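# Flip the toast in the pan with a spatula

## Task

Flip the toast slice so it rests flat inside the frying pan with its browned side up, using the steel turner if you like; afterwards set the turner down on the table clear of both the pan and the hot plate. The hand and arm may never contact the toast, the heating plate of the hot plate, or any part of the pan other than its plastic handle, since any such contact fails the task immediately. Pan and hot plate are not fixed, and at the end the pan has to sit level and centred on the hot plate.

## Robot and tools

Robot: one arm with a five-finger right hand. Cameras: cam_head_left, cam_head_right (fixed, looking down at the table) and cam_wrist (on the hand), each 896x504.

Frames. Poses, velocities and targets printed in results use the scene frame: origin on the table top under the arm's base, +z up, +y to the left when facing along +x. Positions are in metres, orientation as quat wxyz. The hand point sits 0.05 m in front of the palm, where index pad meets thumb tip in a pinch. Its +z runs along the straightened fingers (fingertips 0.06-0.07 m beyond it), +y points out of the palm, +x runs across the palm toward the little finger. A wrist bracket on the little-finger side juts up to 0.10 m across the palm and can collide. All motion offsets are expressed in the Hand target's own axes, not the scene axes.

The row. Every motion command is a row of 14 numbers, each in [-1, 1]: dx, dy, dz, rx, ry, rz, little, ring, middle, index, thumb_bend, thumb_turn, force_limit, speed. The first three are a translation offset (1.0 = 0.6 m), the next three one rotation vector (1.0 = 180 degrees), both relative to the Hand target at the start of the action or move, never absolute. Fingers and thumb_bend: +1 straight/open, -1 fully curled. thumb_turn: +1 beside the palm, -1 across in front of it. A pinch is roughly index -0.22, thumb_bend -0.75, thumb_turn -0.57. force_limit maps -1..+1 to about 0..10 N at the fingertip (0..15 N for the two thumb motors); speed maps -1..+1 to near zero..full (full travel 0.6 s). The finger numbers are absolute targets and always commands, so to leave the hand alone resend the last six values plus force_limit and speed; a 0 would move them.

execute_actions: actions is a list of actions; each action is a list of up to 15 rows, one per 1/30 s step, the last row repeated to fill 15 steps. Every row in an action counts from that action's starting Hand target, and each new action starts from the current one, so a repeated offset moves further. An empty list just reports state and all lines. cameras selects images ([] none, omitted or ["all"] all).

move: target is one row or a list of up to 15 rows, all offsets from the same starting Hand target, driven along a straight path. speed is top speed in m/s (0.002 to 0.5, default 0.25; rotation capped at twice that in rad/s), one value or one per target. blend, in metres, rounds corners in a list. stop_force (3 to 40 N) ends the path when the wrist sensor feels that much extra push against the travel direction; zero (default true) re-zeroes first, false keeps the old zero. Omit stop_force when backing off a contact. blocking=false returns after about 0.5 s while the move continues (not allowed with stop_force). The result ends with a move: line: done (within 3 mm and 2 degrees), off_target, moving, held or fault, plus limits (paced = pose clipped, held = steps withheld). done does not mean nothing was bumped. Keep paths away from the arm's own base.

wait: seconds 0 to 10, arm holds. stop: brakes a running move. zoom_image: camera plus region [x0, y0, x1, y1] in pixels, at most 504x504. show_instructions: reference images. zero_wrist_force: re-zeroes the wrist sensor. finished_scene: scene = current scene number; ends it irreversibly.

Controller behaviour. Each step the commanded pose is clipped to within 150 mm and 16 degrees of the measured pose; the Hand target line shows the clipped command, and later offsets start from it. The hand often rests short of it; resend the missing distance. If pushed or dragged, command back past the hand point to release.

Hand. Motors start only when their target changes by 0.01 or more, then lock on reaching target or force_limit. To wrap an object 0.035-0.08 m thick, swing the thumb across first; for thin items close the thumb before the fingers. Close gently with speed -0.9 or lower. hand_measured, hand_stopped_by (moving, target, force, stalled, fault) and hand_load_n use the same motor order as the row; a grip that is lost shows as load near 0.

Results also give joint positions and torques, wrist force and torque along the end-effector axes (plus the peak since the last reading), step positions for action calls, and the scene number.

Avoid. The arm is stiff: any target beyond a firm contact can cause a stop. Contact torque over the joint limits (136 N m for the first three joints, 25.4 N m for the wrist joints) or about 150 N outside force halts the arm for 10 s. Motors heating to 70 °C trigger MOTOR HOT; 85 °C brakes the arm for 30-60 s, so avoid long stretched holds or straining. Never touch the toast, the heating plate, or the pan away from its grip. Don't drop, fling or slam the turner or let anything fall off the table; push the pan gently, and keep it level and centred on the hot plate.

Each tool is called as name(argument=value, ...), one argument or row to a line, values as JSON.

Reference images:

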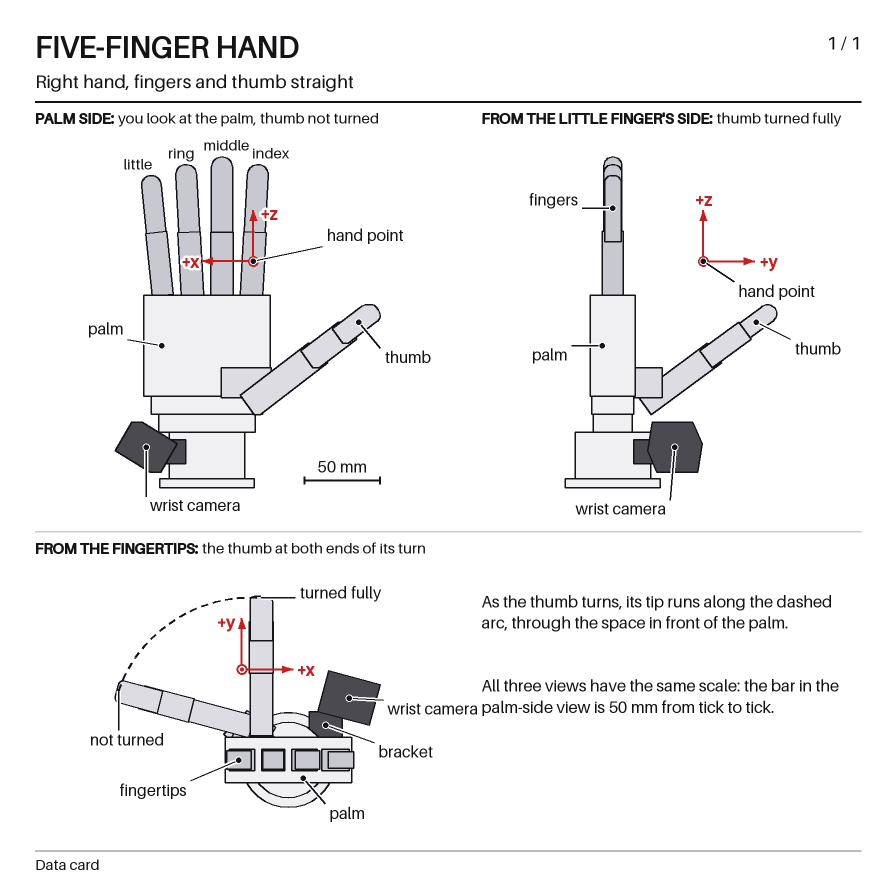

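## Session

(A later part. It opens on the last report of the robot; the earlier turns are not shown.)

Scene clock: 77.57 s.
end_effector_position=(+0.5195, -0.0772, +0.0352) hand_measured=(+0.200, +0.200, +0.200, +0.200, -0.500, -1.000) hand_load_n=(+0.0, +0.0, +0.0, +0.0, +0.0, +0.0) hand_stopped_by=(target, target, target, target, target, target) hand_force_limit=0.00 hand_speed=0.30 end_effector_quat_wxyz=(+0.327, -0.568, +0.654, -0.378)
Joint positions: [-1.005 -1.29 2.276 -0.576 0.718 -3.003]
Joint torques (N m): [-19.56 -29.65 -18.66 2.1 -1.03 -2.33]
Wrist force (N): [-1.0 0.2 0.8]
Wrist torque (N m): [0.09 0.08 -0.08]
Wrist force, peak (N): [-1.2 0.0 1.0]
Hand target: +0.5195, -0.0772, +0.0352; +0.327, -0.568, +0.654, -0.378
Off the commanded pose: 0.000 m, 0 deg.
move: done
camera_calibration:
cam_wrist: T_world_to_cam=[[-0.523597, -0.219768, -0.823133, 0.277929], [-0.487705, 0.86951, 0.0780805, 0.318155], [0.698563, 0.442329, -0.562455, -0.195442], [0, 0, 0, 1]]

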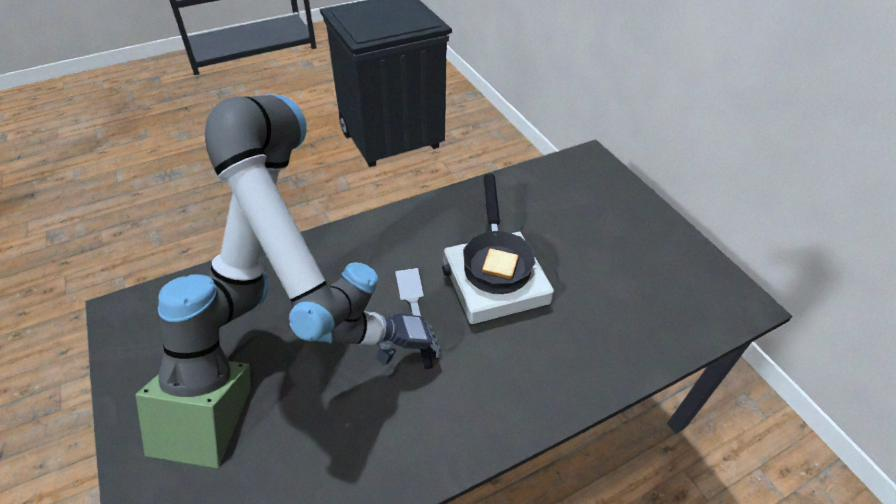

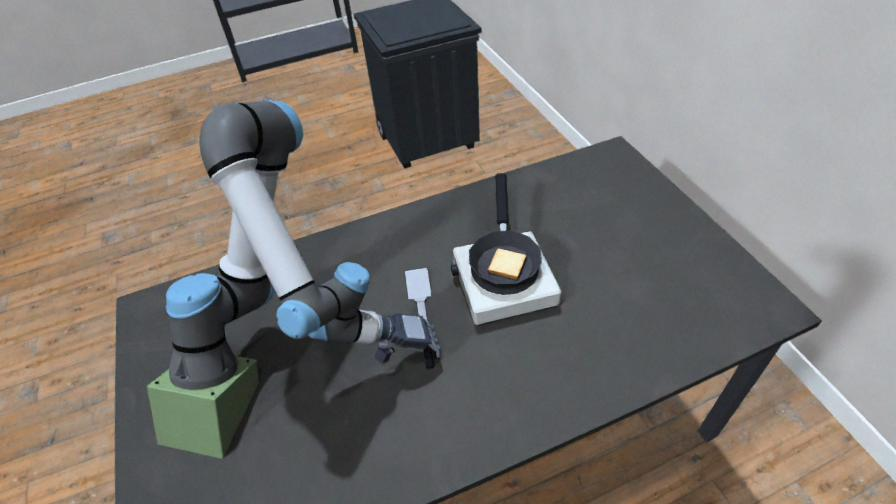

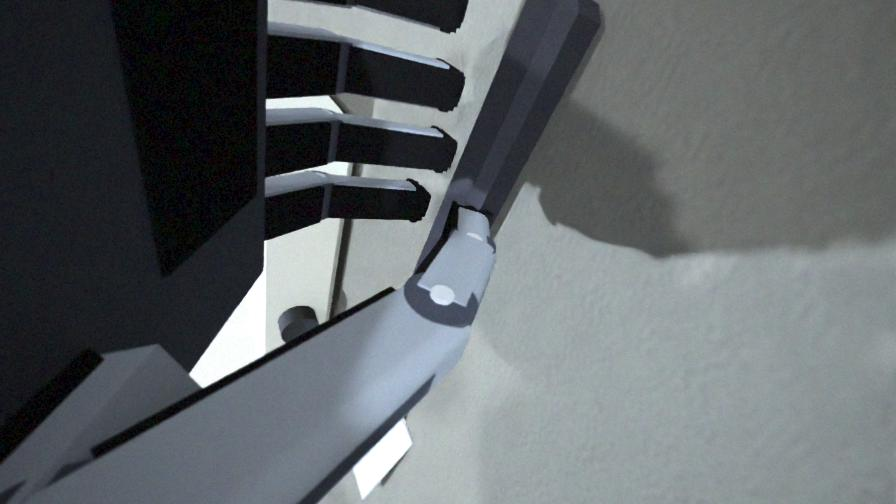

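move(
  target=[0,0.014,0.008,0,0,0,0.2,0.2,0.2,0.2,-0.5,-1,0,0.3],
  speed=0.02,
  stop_force=3,
)

move(
  target=[0,0,0,0,0,0,-0.6,-0.6,-0.6,-0.6,-0.5,-1,-0.6,-0.7],
)

zoom_image(
  camera="cam_head_left",
  region=[370, 240, 490, 380],
)

Scene clock: 81.43 s.
end_effector_position=(+0.5195, -0.0772, +0.0255) hand_measured=(+0.200, +0.200, +0.200, +0.200, -0.500, -1.000) hand_load_n=(+0.0, +0.0, +0.0, +0.0, +0.0, +0.0) hand_stopped_by=(target, target, target, target, target, target) hand_force_limit=0.00 hand_speed=0.30 end_effector_quat_wxyz=(+0.327, -0.568, +0.654, -0.378)
Joint positions: [-0.99 -1.268 2.28 -0.609 0.732 -2.994]
Joint torques (N m): [-19.61 -30.12 -18.01 1.95 -0.93 -2.21]
Wrist force (N): [-0.7 0.5 0.8]
Wrist torque (N m): [0.14 0.04 -0.06]
Wrist force, peak (N): [-0.6 -1.0 1.1]
Hand target: +0.5195, -0.0772, +0.0255; +0.327, -0.568, +0.654, -0.378
Off the commanded pose: 0.000 m, 0 deg.
move: done
camera_calibration:
cam_wrist: T_world_to_cam=[[-0.523597, -0.219768, -0.823133, 0.269941], [-0.487705, 0.86951, 0.0780801, 0.318885], [0.698563, 0.442329, -0.562455, -0.200851], [0, 0, 0, 1]]

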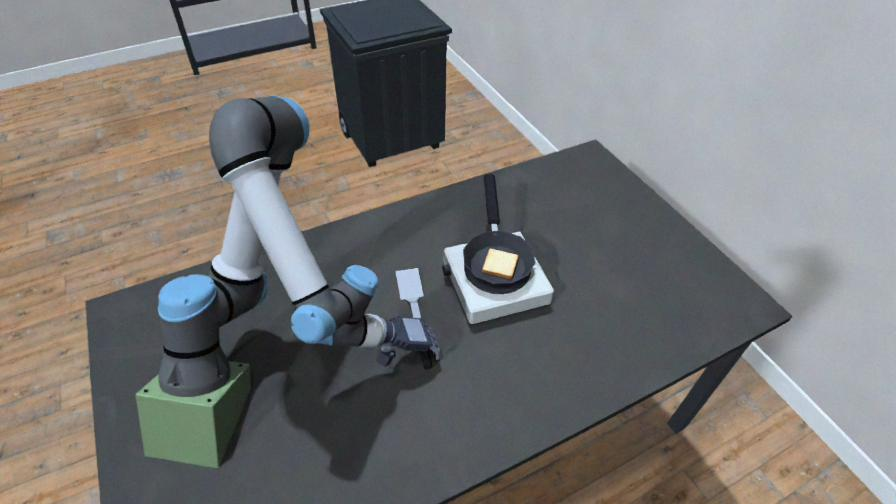

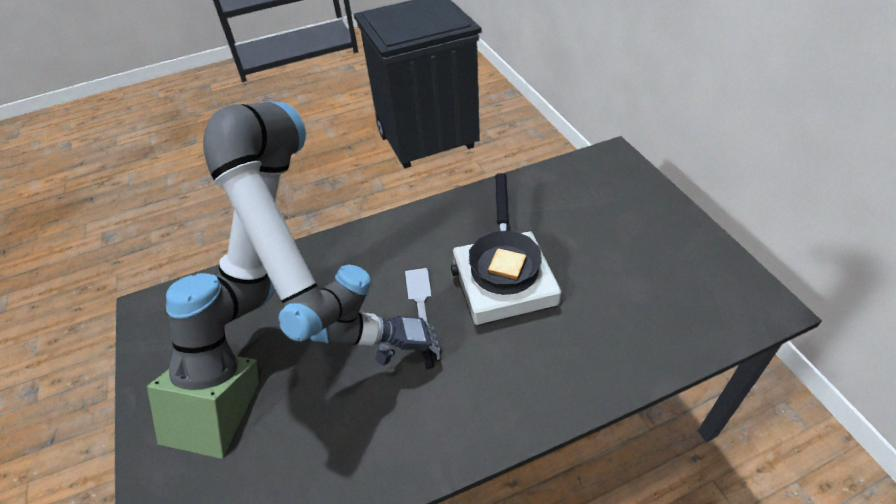

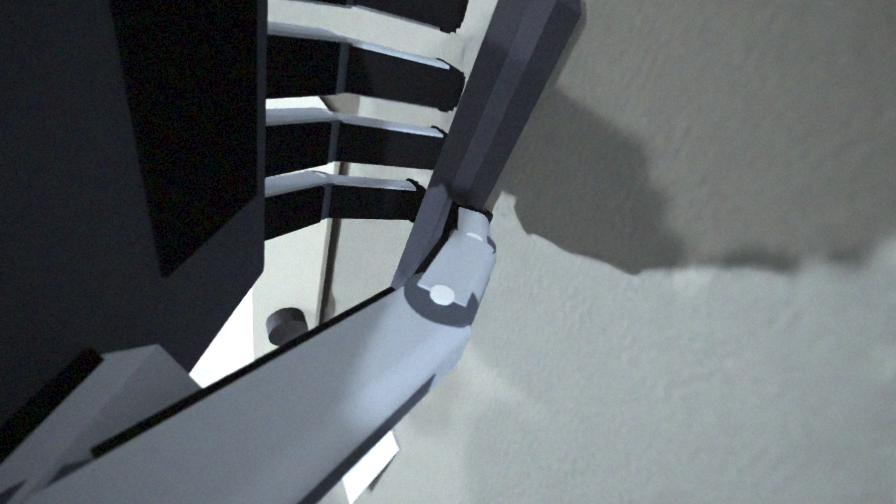

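Scene clock: 83.30 s.
end_effector_position=(+0.5195, -0.0772, +0.0255) hand_measured=(-0.600, -0.098, -0.014, +0.020, -0.498, -1.000) hand_load_n=(+0.0, +4.0, +4.5, +3.0, +4.0, -1.0) hand_stopped_by=(target, force, force, force, target, target) hand_force_limit=-0.60 hand_speed=-0.70 end_effector_quat_wxyz=(+0.327, -0.568, +0.654, -0.378)
Joint positions: [-0.99 -1.268 2.28 -0.609 0.732 -2.994]
Joint torques (N m): [-19.59 -28.3 -16.12 1.25 -0.7 -2.1]
Wrist force (N): [-0.8 -1.3 0.6]
Wrist torque (N m): [0.07 0.06 -0.13]
Wrist force, peak (N): [-1.2 0.1 1.2]
Hand target: +0.5195, -0.0772, +0.0255; +0.327, -0.568, +0.654, -0.378
Off the commanded pose: 0.000 m, 0 deg.
move: done
camera_calibration:
cam_wrist: T_world_to_cam=[[-0.523594, -0.219773, -0.823134, 0.269942], [-0.487707, 0.869509, 0.0780744, 0.318887], [0.698564, 0.442327, -0.562455, -0.20085], [0, 0, 0, 1]]

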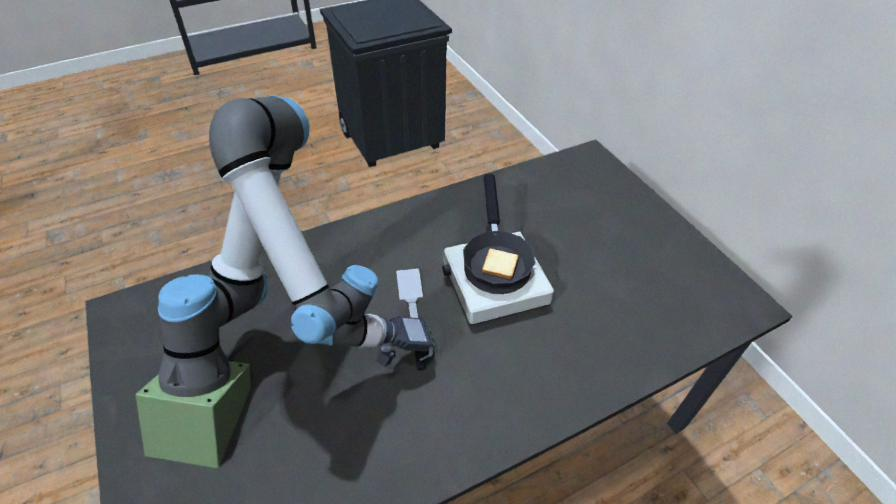

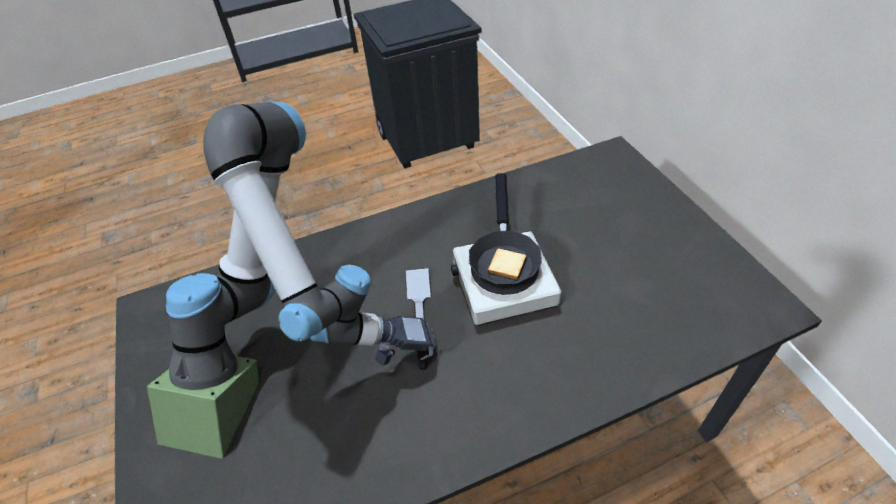

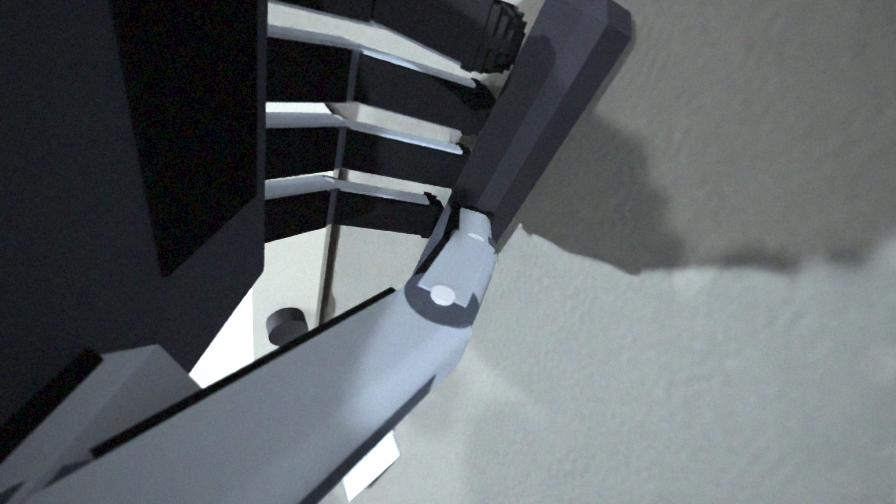

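Scaled by 3.600.

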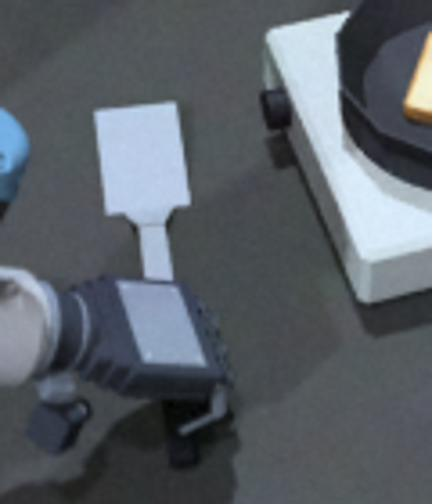

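move(
  target=[0,0,0,0,0,0,-0.62,-0.7,-0.7,-0.7,-0.9,-1,0.4,-0.7],
  cameras=[],
)

move(
  target=[0,-0.144,-0.083,0,0,0,-0.62,-0.7,-0.7,-0.7,-0.9,-1,0.4,-0.7],
  speed=0.1,
)

zoom_image(
  camera="cam_head_left",
  region=[370, 240, 490, 380],
)

Scene clock: 87.60 s.
end_effector_position=(+0.5195, -0.0772, +0.0255) hand_measured=(-0.620, -0.112, -0.028, -0.008, -0.508, -1.000) hand_load_n=(+0.0, +6.5, +7.5, +10.5, +11.0, -0.5) hand_stopped_by=(target, force, force, force, force, target) hand_force_limit=0.40 hand_speed=-0.70 end_effector_quat_wxyz=(+0.327, -0.568, +0.654, -0.378)
Joint positions: [-0.99 -1.268 2.28 -0.609 0.732 -2.994]
Joint torques (N m): [-17.47 -22.7 -11.64 0.4 -0.03 -1.82]
Wrist force (N): [-1.0 -3.0 -1.5]
Wrist torque (N m): [0.08 0.14 -0.11]
Wrist force, peak (N): [-1.3 -3.2 1.1]
Hand target: +0.5195, -0.0772, +0.0255; +0.327, -0.568, +0.654, -0.378
Off the commanded pose: 0.000 m, 0 deg.
move: done

Scene clock: 89.07 s.
end_effector_position=(+0.5197, -0.0772, +0.1253) hand_measured=(-0.620, -0.112, -0.028, -0.008, -0.512, -1.000) hand_load_n=(+0.0, +0.0, +0.0, +0.0, +0.0, +0.0) hand_stopped_by=(target, force, force, force, force, target) hand_force_limit=0.40 hand_speed=-0.70 end_effector_quat_wxyz=(+0.327, -0.568, +0.654, -0.378)
Joint positions: [-1.142 -1.459 2.2 -0.255 0.595 -3.1]
Joint torques (N m): [-11.12 -4.76 -12.9 1 0.76 2.08]
Wrist force (N): [-0.4 0.0 0.5]
Wrist torque (N m): [0.04 -0.03 -0.12]
Wrist force, peak (N): [-1.4 -2.4 -1.2]
Hand target: +0.5196, -0.0772, +0.1253; +0.327, -0.568, +0.654, -0.378
Off the commanded pose: 0.000 m, 0 deg.
move: done
camera_calibration:
cam_wrist: T_world_to_cam=[[-0.523482, -0.220028, -0.823137, 0.352048], [-0.487795, 0.869485, 0.077801, 0.311263], [0.698586, 0.442249, -0.562488, -0.144869], [0, 0, 0, 1]]

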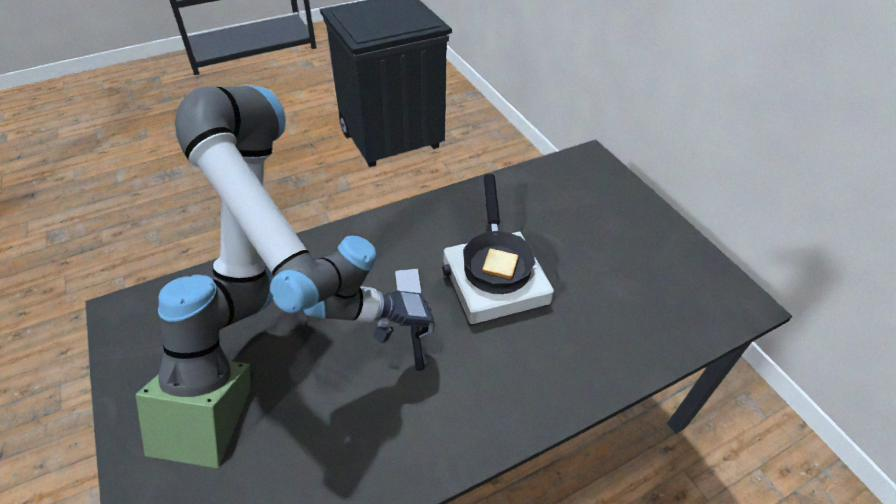

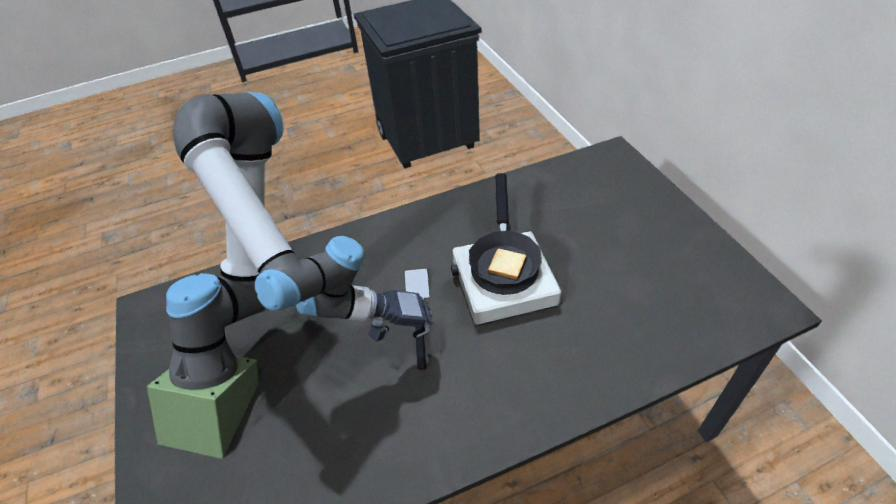

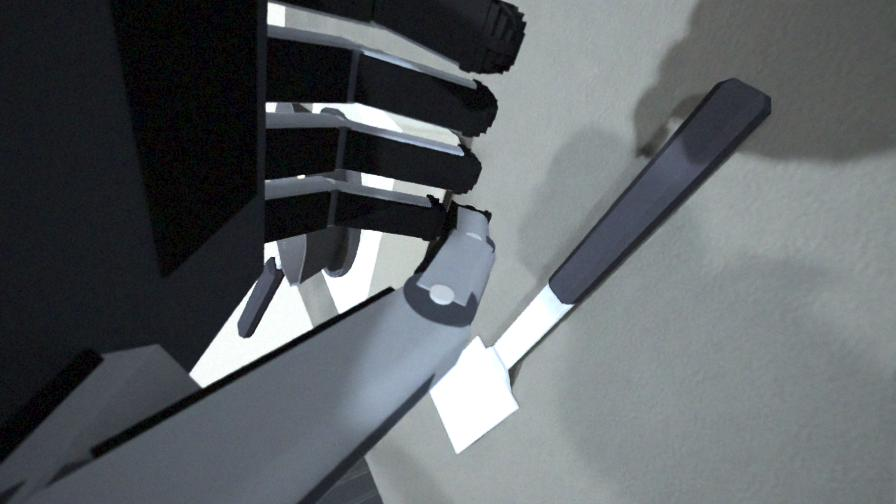

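Scaled by 3.600.

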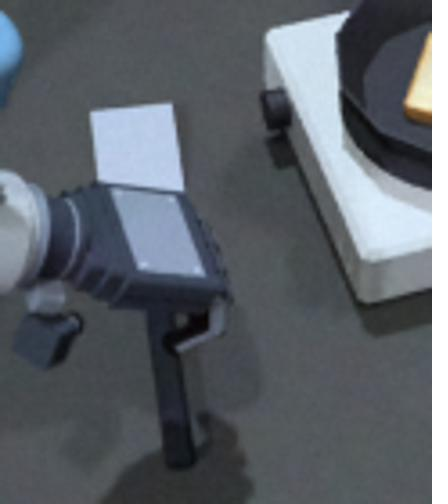

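move(
  target=[-0.005,0.127,0.063,0,0.048,0.028,0.35,0.35,0.35,0.35,-0.5,-1,0,0.3],
  speed=0.08,
  stop_force=5,
  cameras=[],
)

move(
  target=[0,0.045,0.026,0,0,0,0.35,0.35,0.35,0.35,-0.5,-1,0,0.3],
  speed=0.015,
  stop_force=3,
)

zoom_image(
  camera="cam_head_left",
  region=[370, 240, 490, 380],
)

Scene clock: 101.30 s.
end_effector_position=(+0.5147, -0.0735, +0.0404) hand_measured=(+0.350, +0.350, +0.350, +0.350, -0.500, -1.000) hand_load_n=(+0.0, +0.0, +0.0, +0.0, +0.0, +0.0) hand_stopped_by=(target, target, target, target, target, target) hand_force_limit=0.00 hand_speed=0.30 end_effector_quat_wxyz=(+0.293, -0.508, +0.701, -0.405)
Joint positions: [-0.945 -1.367 2.31 -0.518 0.921 -2.908]
Joint torques (N m): [-4.58 -27.63 -19.07 -1.67 1.94 1.33]
Wrist force (N): [-0.8 -0.1 0.8]
Wrist torque (N m): [-0.01 0.03 -0.09]
Wrist force, peak (N): [-1.0 0.6 1.2]
Hand target: +0.5147, -0.0735, +0.0404; +0.293, -0.508, +0.701, -0.405
Off the commanded pose: 0.000 m, 0 deg.
move: done

Scene clock: 103.90 s.
end_effector_position=(+0.5147, -0.0735, +0.0191) hand_measured=(+0.350, +0.350, +0.350, +0.350, -0.500, -1.000) hand_load_n=(+0.0, +0.0, +0.0, +0.0, +0.0, +0.0) hand_stopped_by=(target, target, target, target, target, target) hand_force_limit=0.00 hand_speed=0.30 end_effector_quat_wxyz=(+0.293, -0.508, +0.701, -0.405)
Joint positions: [-0.91 -1.315 2.318 -0.589 0.954 -2.89]
Joint torques (N m): [-17.57 -29.23 -17.42 -1.57 0.57 -2.06]
Wrist force (N): [-0.6 -1.4 -0.4]
Wrist torque (N m): [-0.01 0.01 -0.11]
Wrist force, peak (N): [-1.5 -11.3 -10.8]
Hand target: +0.5147, -0.0735, +0.0191; +0.293, -0.508, +0.701, -0.405 (not the last commanded pose)
Off the commanded pose: 0.010 m, 0 deg.
move: contact
camera_calibration:
cam_wrist: T_world_to_cam=[[-0.553642, -0.124936, -0.823329, 0.285378], [-0.329299, 0.940944, 0.0786515, 0.237502], [0.76488, 0.314667, -0.562088, -0.246278], [0, 0, 0, 1]]

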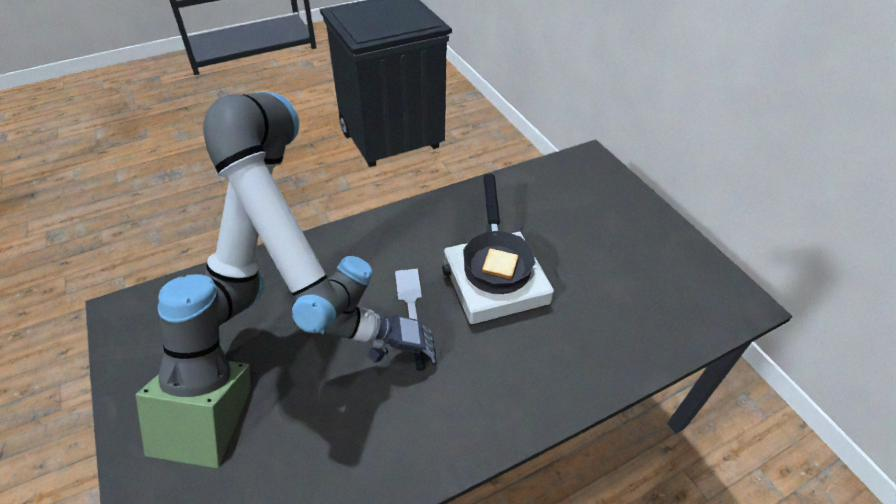

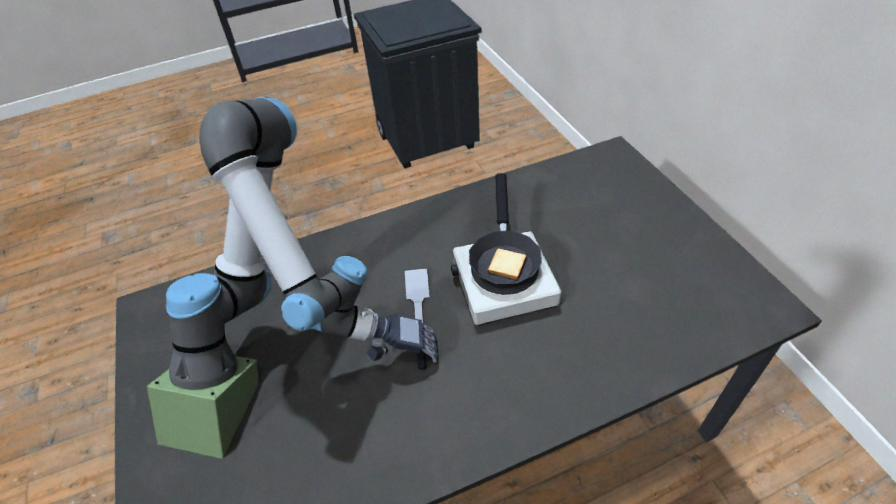

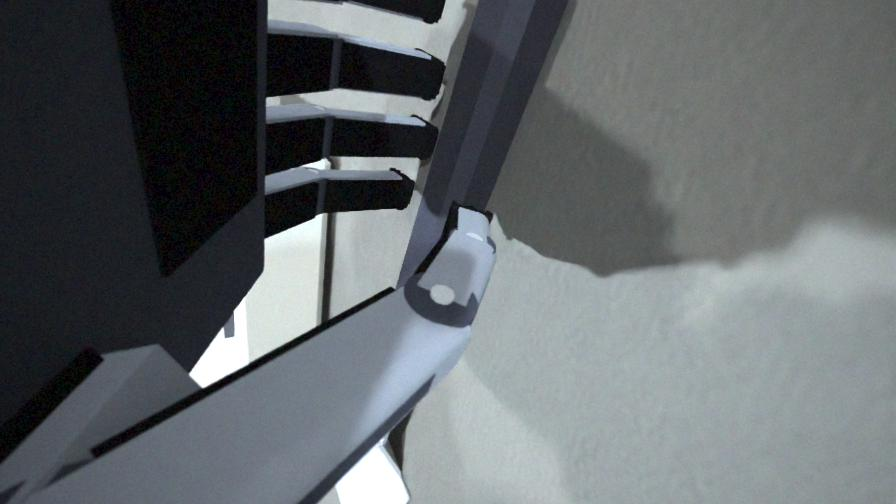

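Scaled by 3.600.

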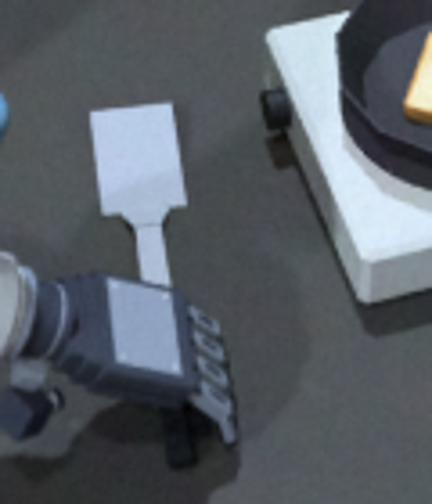

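move(
  target=[0,0,0,0,0,0,-0.6,-0.6,-0.6,-0.6,-0.5,-1,-0.5,-0.8],
)

zoom_image(
  camera="cam_head_left",
  region=[370, 240, 490, 380],
)

Scene clock: 109.03 s.
end_effector_position=(+0.5147, -0.0735, +0.0191) hand_measured=(+0.008, +0.052, +0.342, +0.042, -0.498, -1.000) hand_load_n=(+3.0, +0.0, +4.0, +4.0, +3.0, +1.5) hand_stopped_by=(force, force, force, force, target, target) hand_force_limit=-0.50 hand_speed=-0.80 end_effector_quat_wxyz=(+0.293, -0.508, +0.701, -0.405)
Joint positions: [-0.91 -1.315 2.318 -0.589 0.954 -2.89]
Joint torques (N m): [-15.98 -23.11 -10.08 -0.6 1.73 -1.57]
Wrist force (N): [-0.3 -4.5 0.9]
Wrist torque (N m): [0.08 -0.07 -0.18]
Wrist force, peak (N): [-0.3 -4.8 0.9]
Hand target: +0.5147, -0.0735, +0.0191; +0.293, -0.508, +0.701, -0.405
Off the commanded pose: 0.000 m, 0 deg.
move: done
camera_calibration:
cam_wrist: T_world_to_cam=[[-0.553618, -0.124967, -0.823341, 0.28538], [-0.3293, 0.940948, 0.0786056, 0.237517], [0.764898, 0.314644, -0.562077, -0.246287], [0, 0, 0, 1]]

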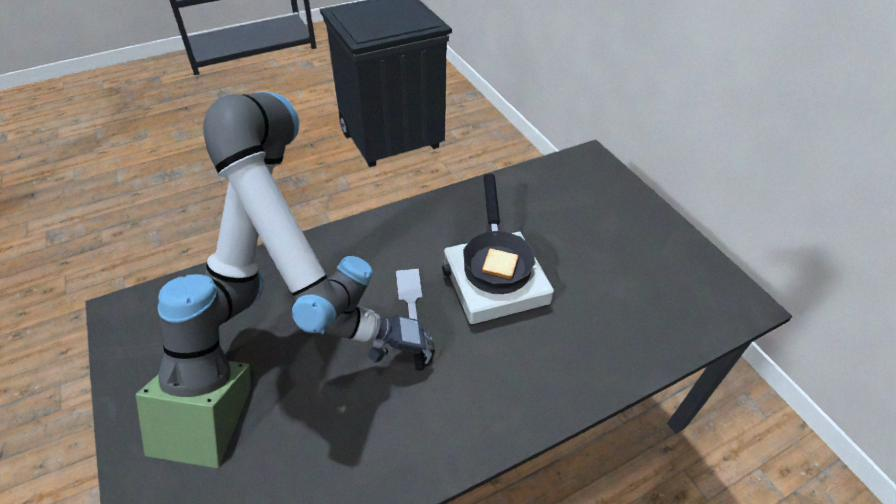

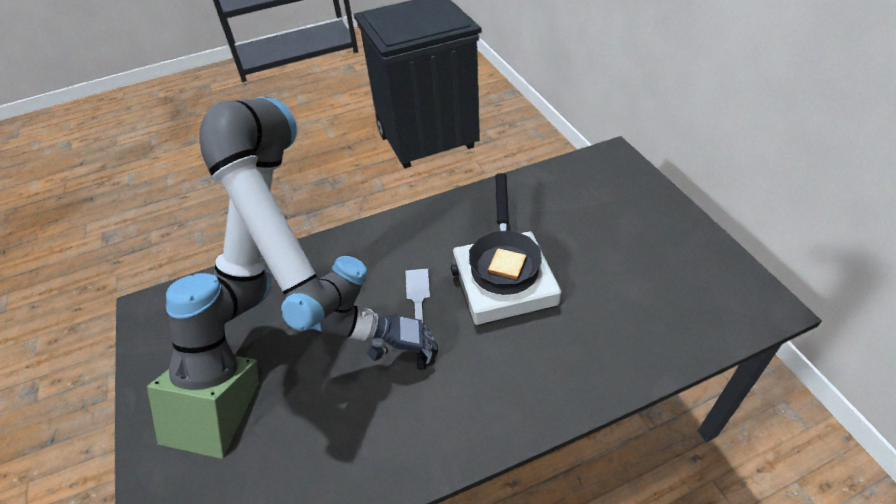

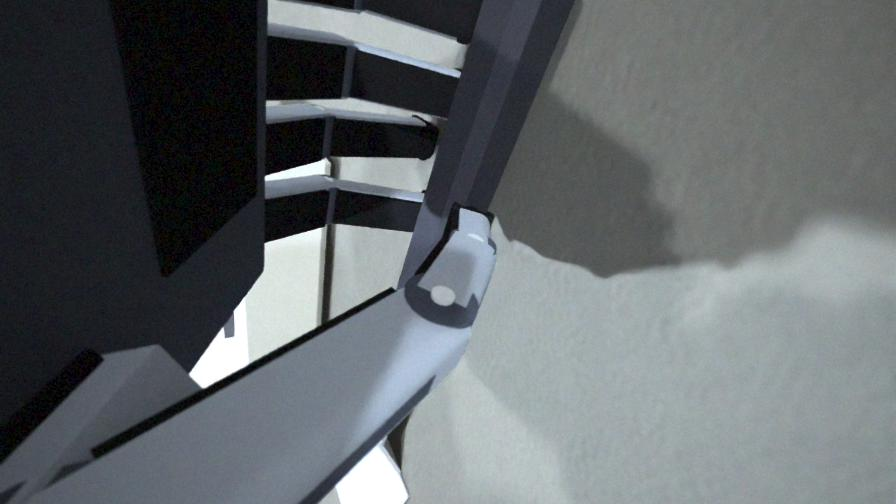

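Scaled by 3.600.

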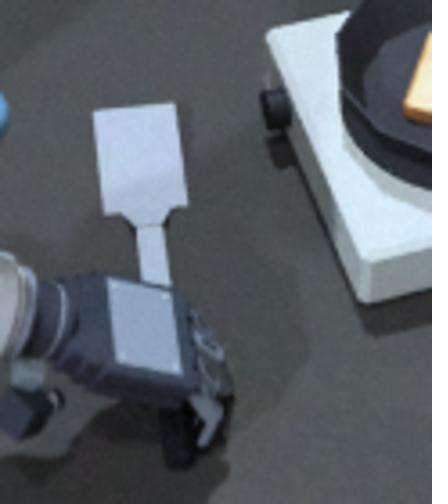

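move(
  target=[0,-0.007,-0.004,0,0,0,-0.62,-0.62,-0.7,-0.62,-0.55,-1,0.0,-0.8],
  speed=0.02,
  cameras=[],
)

move(
  target=[0,0,0,0,0,0,-0.7,-0.7,-0.8,-0.7,-0.9,-1,0.5,-0.8],
  cameras=["cam_wrist"],
)

move(
  target=[0,-0.03,-0.017,0,0,0,-0.7,-0.7,-0.8,-0.7,-0.9,-1,0.5,-0.8],
  speed=0.05,
  cameras=["cam_wrist"],
)

Scene clock: 113.17 s.
end_effector_position=(+0.5147, -0.0735, +0.0240) hand_measured=(-0.046, +0.020, +0.032, +0.034, -0.502, -1.000) hand_load_n=(+3.0, +0.0, +7.5, +7.0, +12.0, +5.0) hand_stopped_by=(force, force, force, force, force, target) hand_force_limit=0.00 hand_speed=-0.80 end_effector_quat_wxyz=(+0.293, -0.508, +0.701, -0.405)
Joint positions: [-0.918 -1.327 2.317 -0.573 0.946 -2.894]
Joint torques (N m): [-4.23 -5.29 -12.46 -2.6 1.99 1.57]
Wrist force (N): [-0.4 0.5 1.6]
Wrist torque (N m): [-0.06 0.04 -0.17]
Wrist force, peak (N): [-0.4 -4.8 1.0]
Hand target: +0.5147, -0.0735, +0.0239; +0.293, -0.508, +0.701, -0.405
Off the commanded pose: 0.000 m, 0 deg.
move: done

Scene clock: 113.87 s.
end_effector_position=(+0.5147, -0.0735, +0.0239) hand_measured=(-0.098, -0.022, +0.032, +0.026, -0.500, -1.000) hand_load_n=(+6.5, +8.0, +2.0, +12.5, +16.0, +11.0) hand_stopped_by=(force, force, force, force, force, target) hand_force_limit=0.50 hand_speed=-0.80 end_effector_quat_wxyz=(+0.293, -0.508, +0.701, -0.405)
Joint positions: [-0.918 -1.327 2.317 -0.573 0.946 -2.894]
Joint torques (N m): [-4.81 -5.34 -6.93 -2.3 1.83 1.72]
Wrist force (N): [-0.5 -0.6 0.6]
Wrist torque (N m): [-0.07 -0.07 0.01]
Wrist force, peak (N): [-0.5 0.6 1.5]
Hand target: +0.5147, -0.0735, +0.0239; +0.293, -0.508, +0.701, -0.405
Off the commanded pose: 0.000 m, 0 deg.
move: done
camera_calibration:
cam_wrist: T_world_to_cam=[[-0.553621, -0.124964, -0.823339, 0.289376], [-0.3293, 0.940947, 0.0786107, 0.237155], [0.764895, 0.314646, -0.562079, -0.243584], [0, 0, 0, 1]]
Images, in order: cam_wrist.

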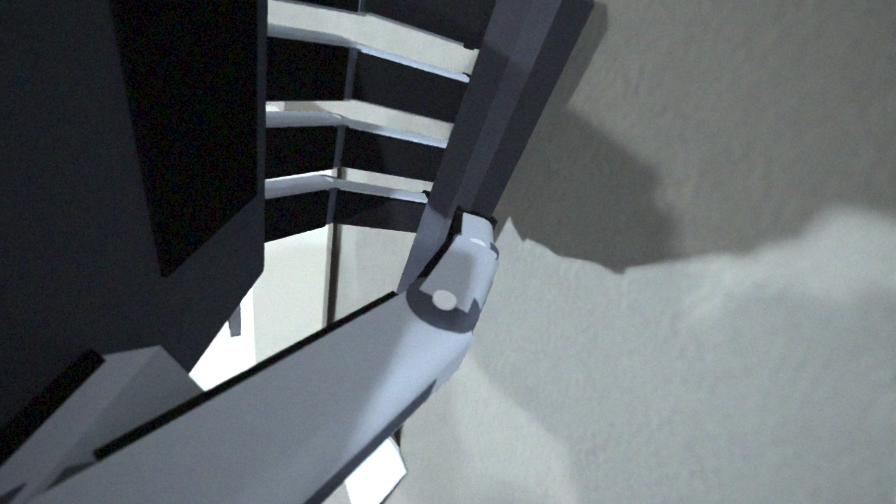

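Scene clock: 114.67 s.
end_effector_position=(+0.5150, -0.0736, +0.0447) hand_measured=(-0.098, -0.022, +0.032, +0.026, -0.500, -1.000) hand_load_n=(+5.0, +5.0, +1.0, +12.0, +18.0, +9.0) hand_stopped_by=(force, force, force, force, force, target) hand_force_limit=0.50 hand_speed=-0.80 end_effector_quat_wxyz=(+0.293, -0.508, +0.701, -0.405)
Joint positions: [-0.952 -1.377 2.307 -0.503 0.915 -2.912]
Joint torques (N m): [-4.74 -4.26 -6.24 -2.43 2.09 2.31]
Wrist force (N): [-0.8 1.3 1.7]
Wrist torque (N m): [-0.04 0.12 -0.24]
Wrist force, peak (N): [-0.6 1.4 1.8]
Hand target: +0.5149, -0.0736, +0.0446; +0.293, -0.508, +0.701, -0.405
Off the commanded pose: 0.000 m, 0 deg.
move: done
camera_calibration:
cam_wrist: T_world_to_cam=[[-0.553495, -0.125339, -0.823367, 0.306516], [-0.32948, 0.940914, 0.0782548, 0.235813], [0.764909, 0.314596, -0.562088, -0.232056], [0, 0, 0, 1]]
Images, in order: cam_wrist.

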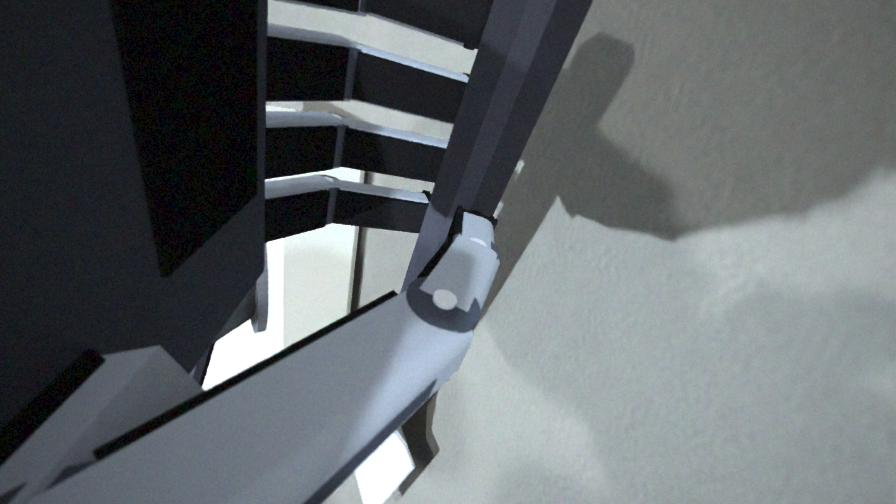

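move(
  target=[0,-0.22,-0.13,0,0,0,-0.7,-0.7,-0.8,-0.7,-0.9,-1,0.5,-0.8],
  speed=0.1,
)

zoom_image(
  camera="cam_head_left",
  region=[350, 200, 490, 370],
)

zoom_image(
  camera="cam_head_right",
  region=[350, 200, 490, 370],
)

Scene clock: 118.87 s.
end_effector_position=(+0.5135, -0.0731, +0.1979) hand_measured=(-0.098, -0.022, +0.032, +0.026, -0.500, -1.000) hand_load_n=(+5.5, +4.5, +1.0, +12.0, +17.5, +9.0) hand_stopped_by=(force, force, force, force, force, target) hand_force_limit=0.50 hand_speed=-0.80 end_effector_quat_wxyz=(+0.293, -0.508, +0.701, -0.405)
Joint positions: [-1.21 -1.634 2.146 0.032 0.687 -3.078]
Joint torques (N m): [-10.51 6.14 -18.27 1.01 0.7 2.16]
Wrist force (N): [-0.6 1.7 1.5]
Wrist torque (N m): [0.08 0.07 -0.21]
Wrist force, peak (N): [-0.6 2.4 2.4]
Hand target: +0.5135, -0.0731, +0.1979; +0.293, -0.508, +0.701, -0.405
Off the commanded pose: 0.000 m, 0 deg.
move: done
camera_calibration:
cam_wrist: T_world_to_cam=[[-0.553552, -0.125201, -0.82335, 0.431951], [-0.32938, 0.94094, 0.0783652, 0.22282], [0.764911, 0.314574, -0.562097, -0.144948], [0, 0, 0, 1]]

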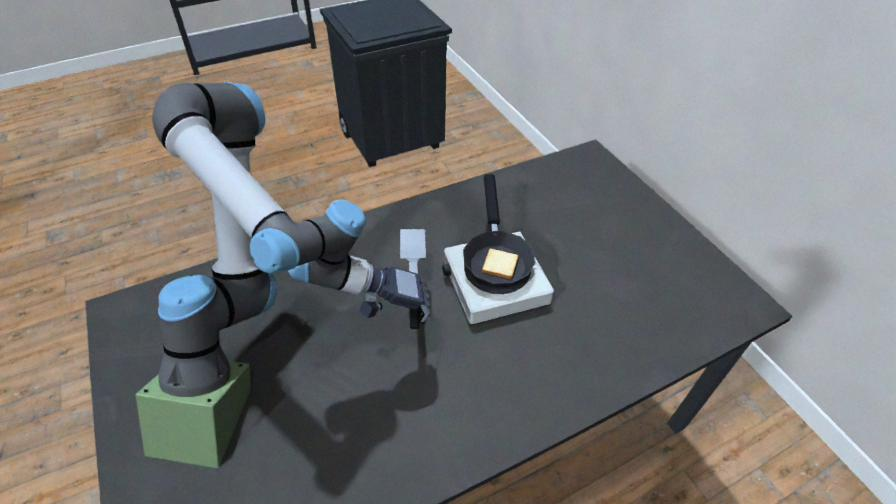

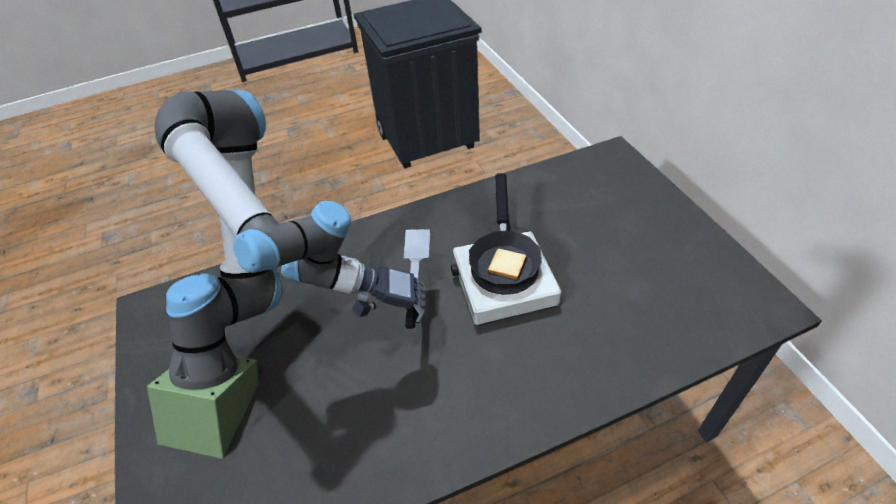

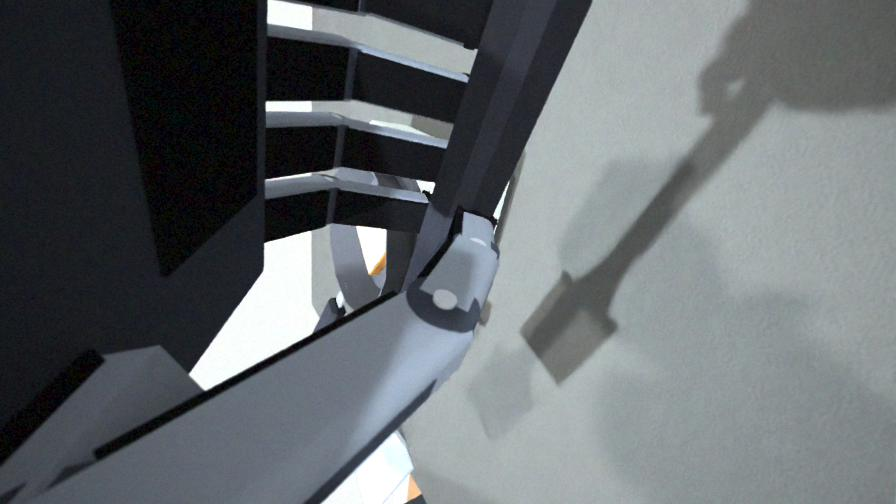

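Scaled by 2.965.

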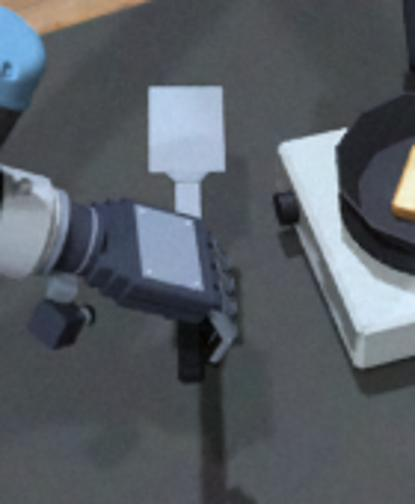

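Scaled by 2.965.

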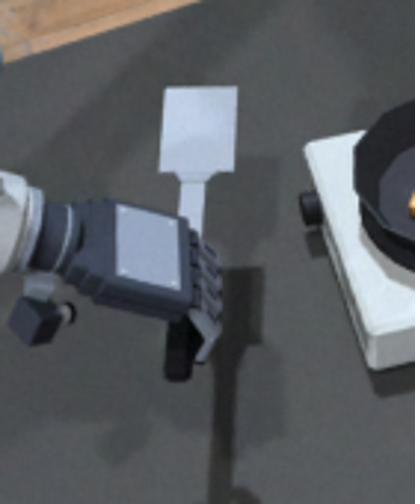

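zoom_image(
  camera="cam_head_left",
  region=[435, 165, 565, 325],
)

zoom_image(
  camera="cam_head_right",
  region=[435, 165, 565, 325],
)

Scaled by 3.150.

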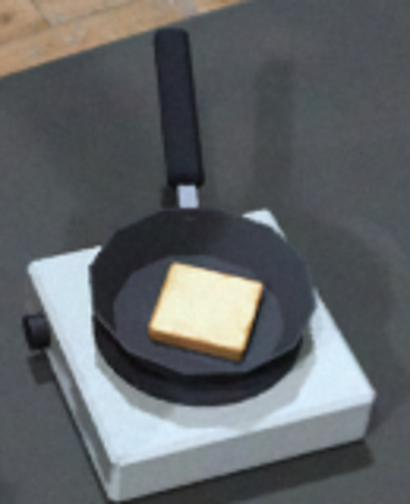

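Scaled by 3.150.

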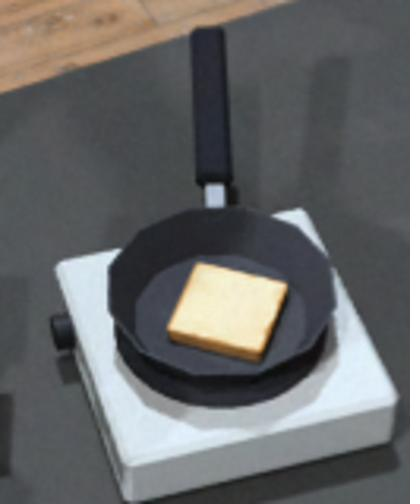

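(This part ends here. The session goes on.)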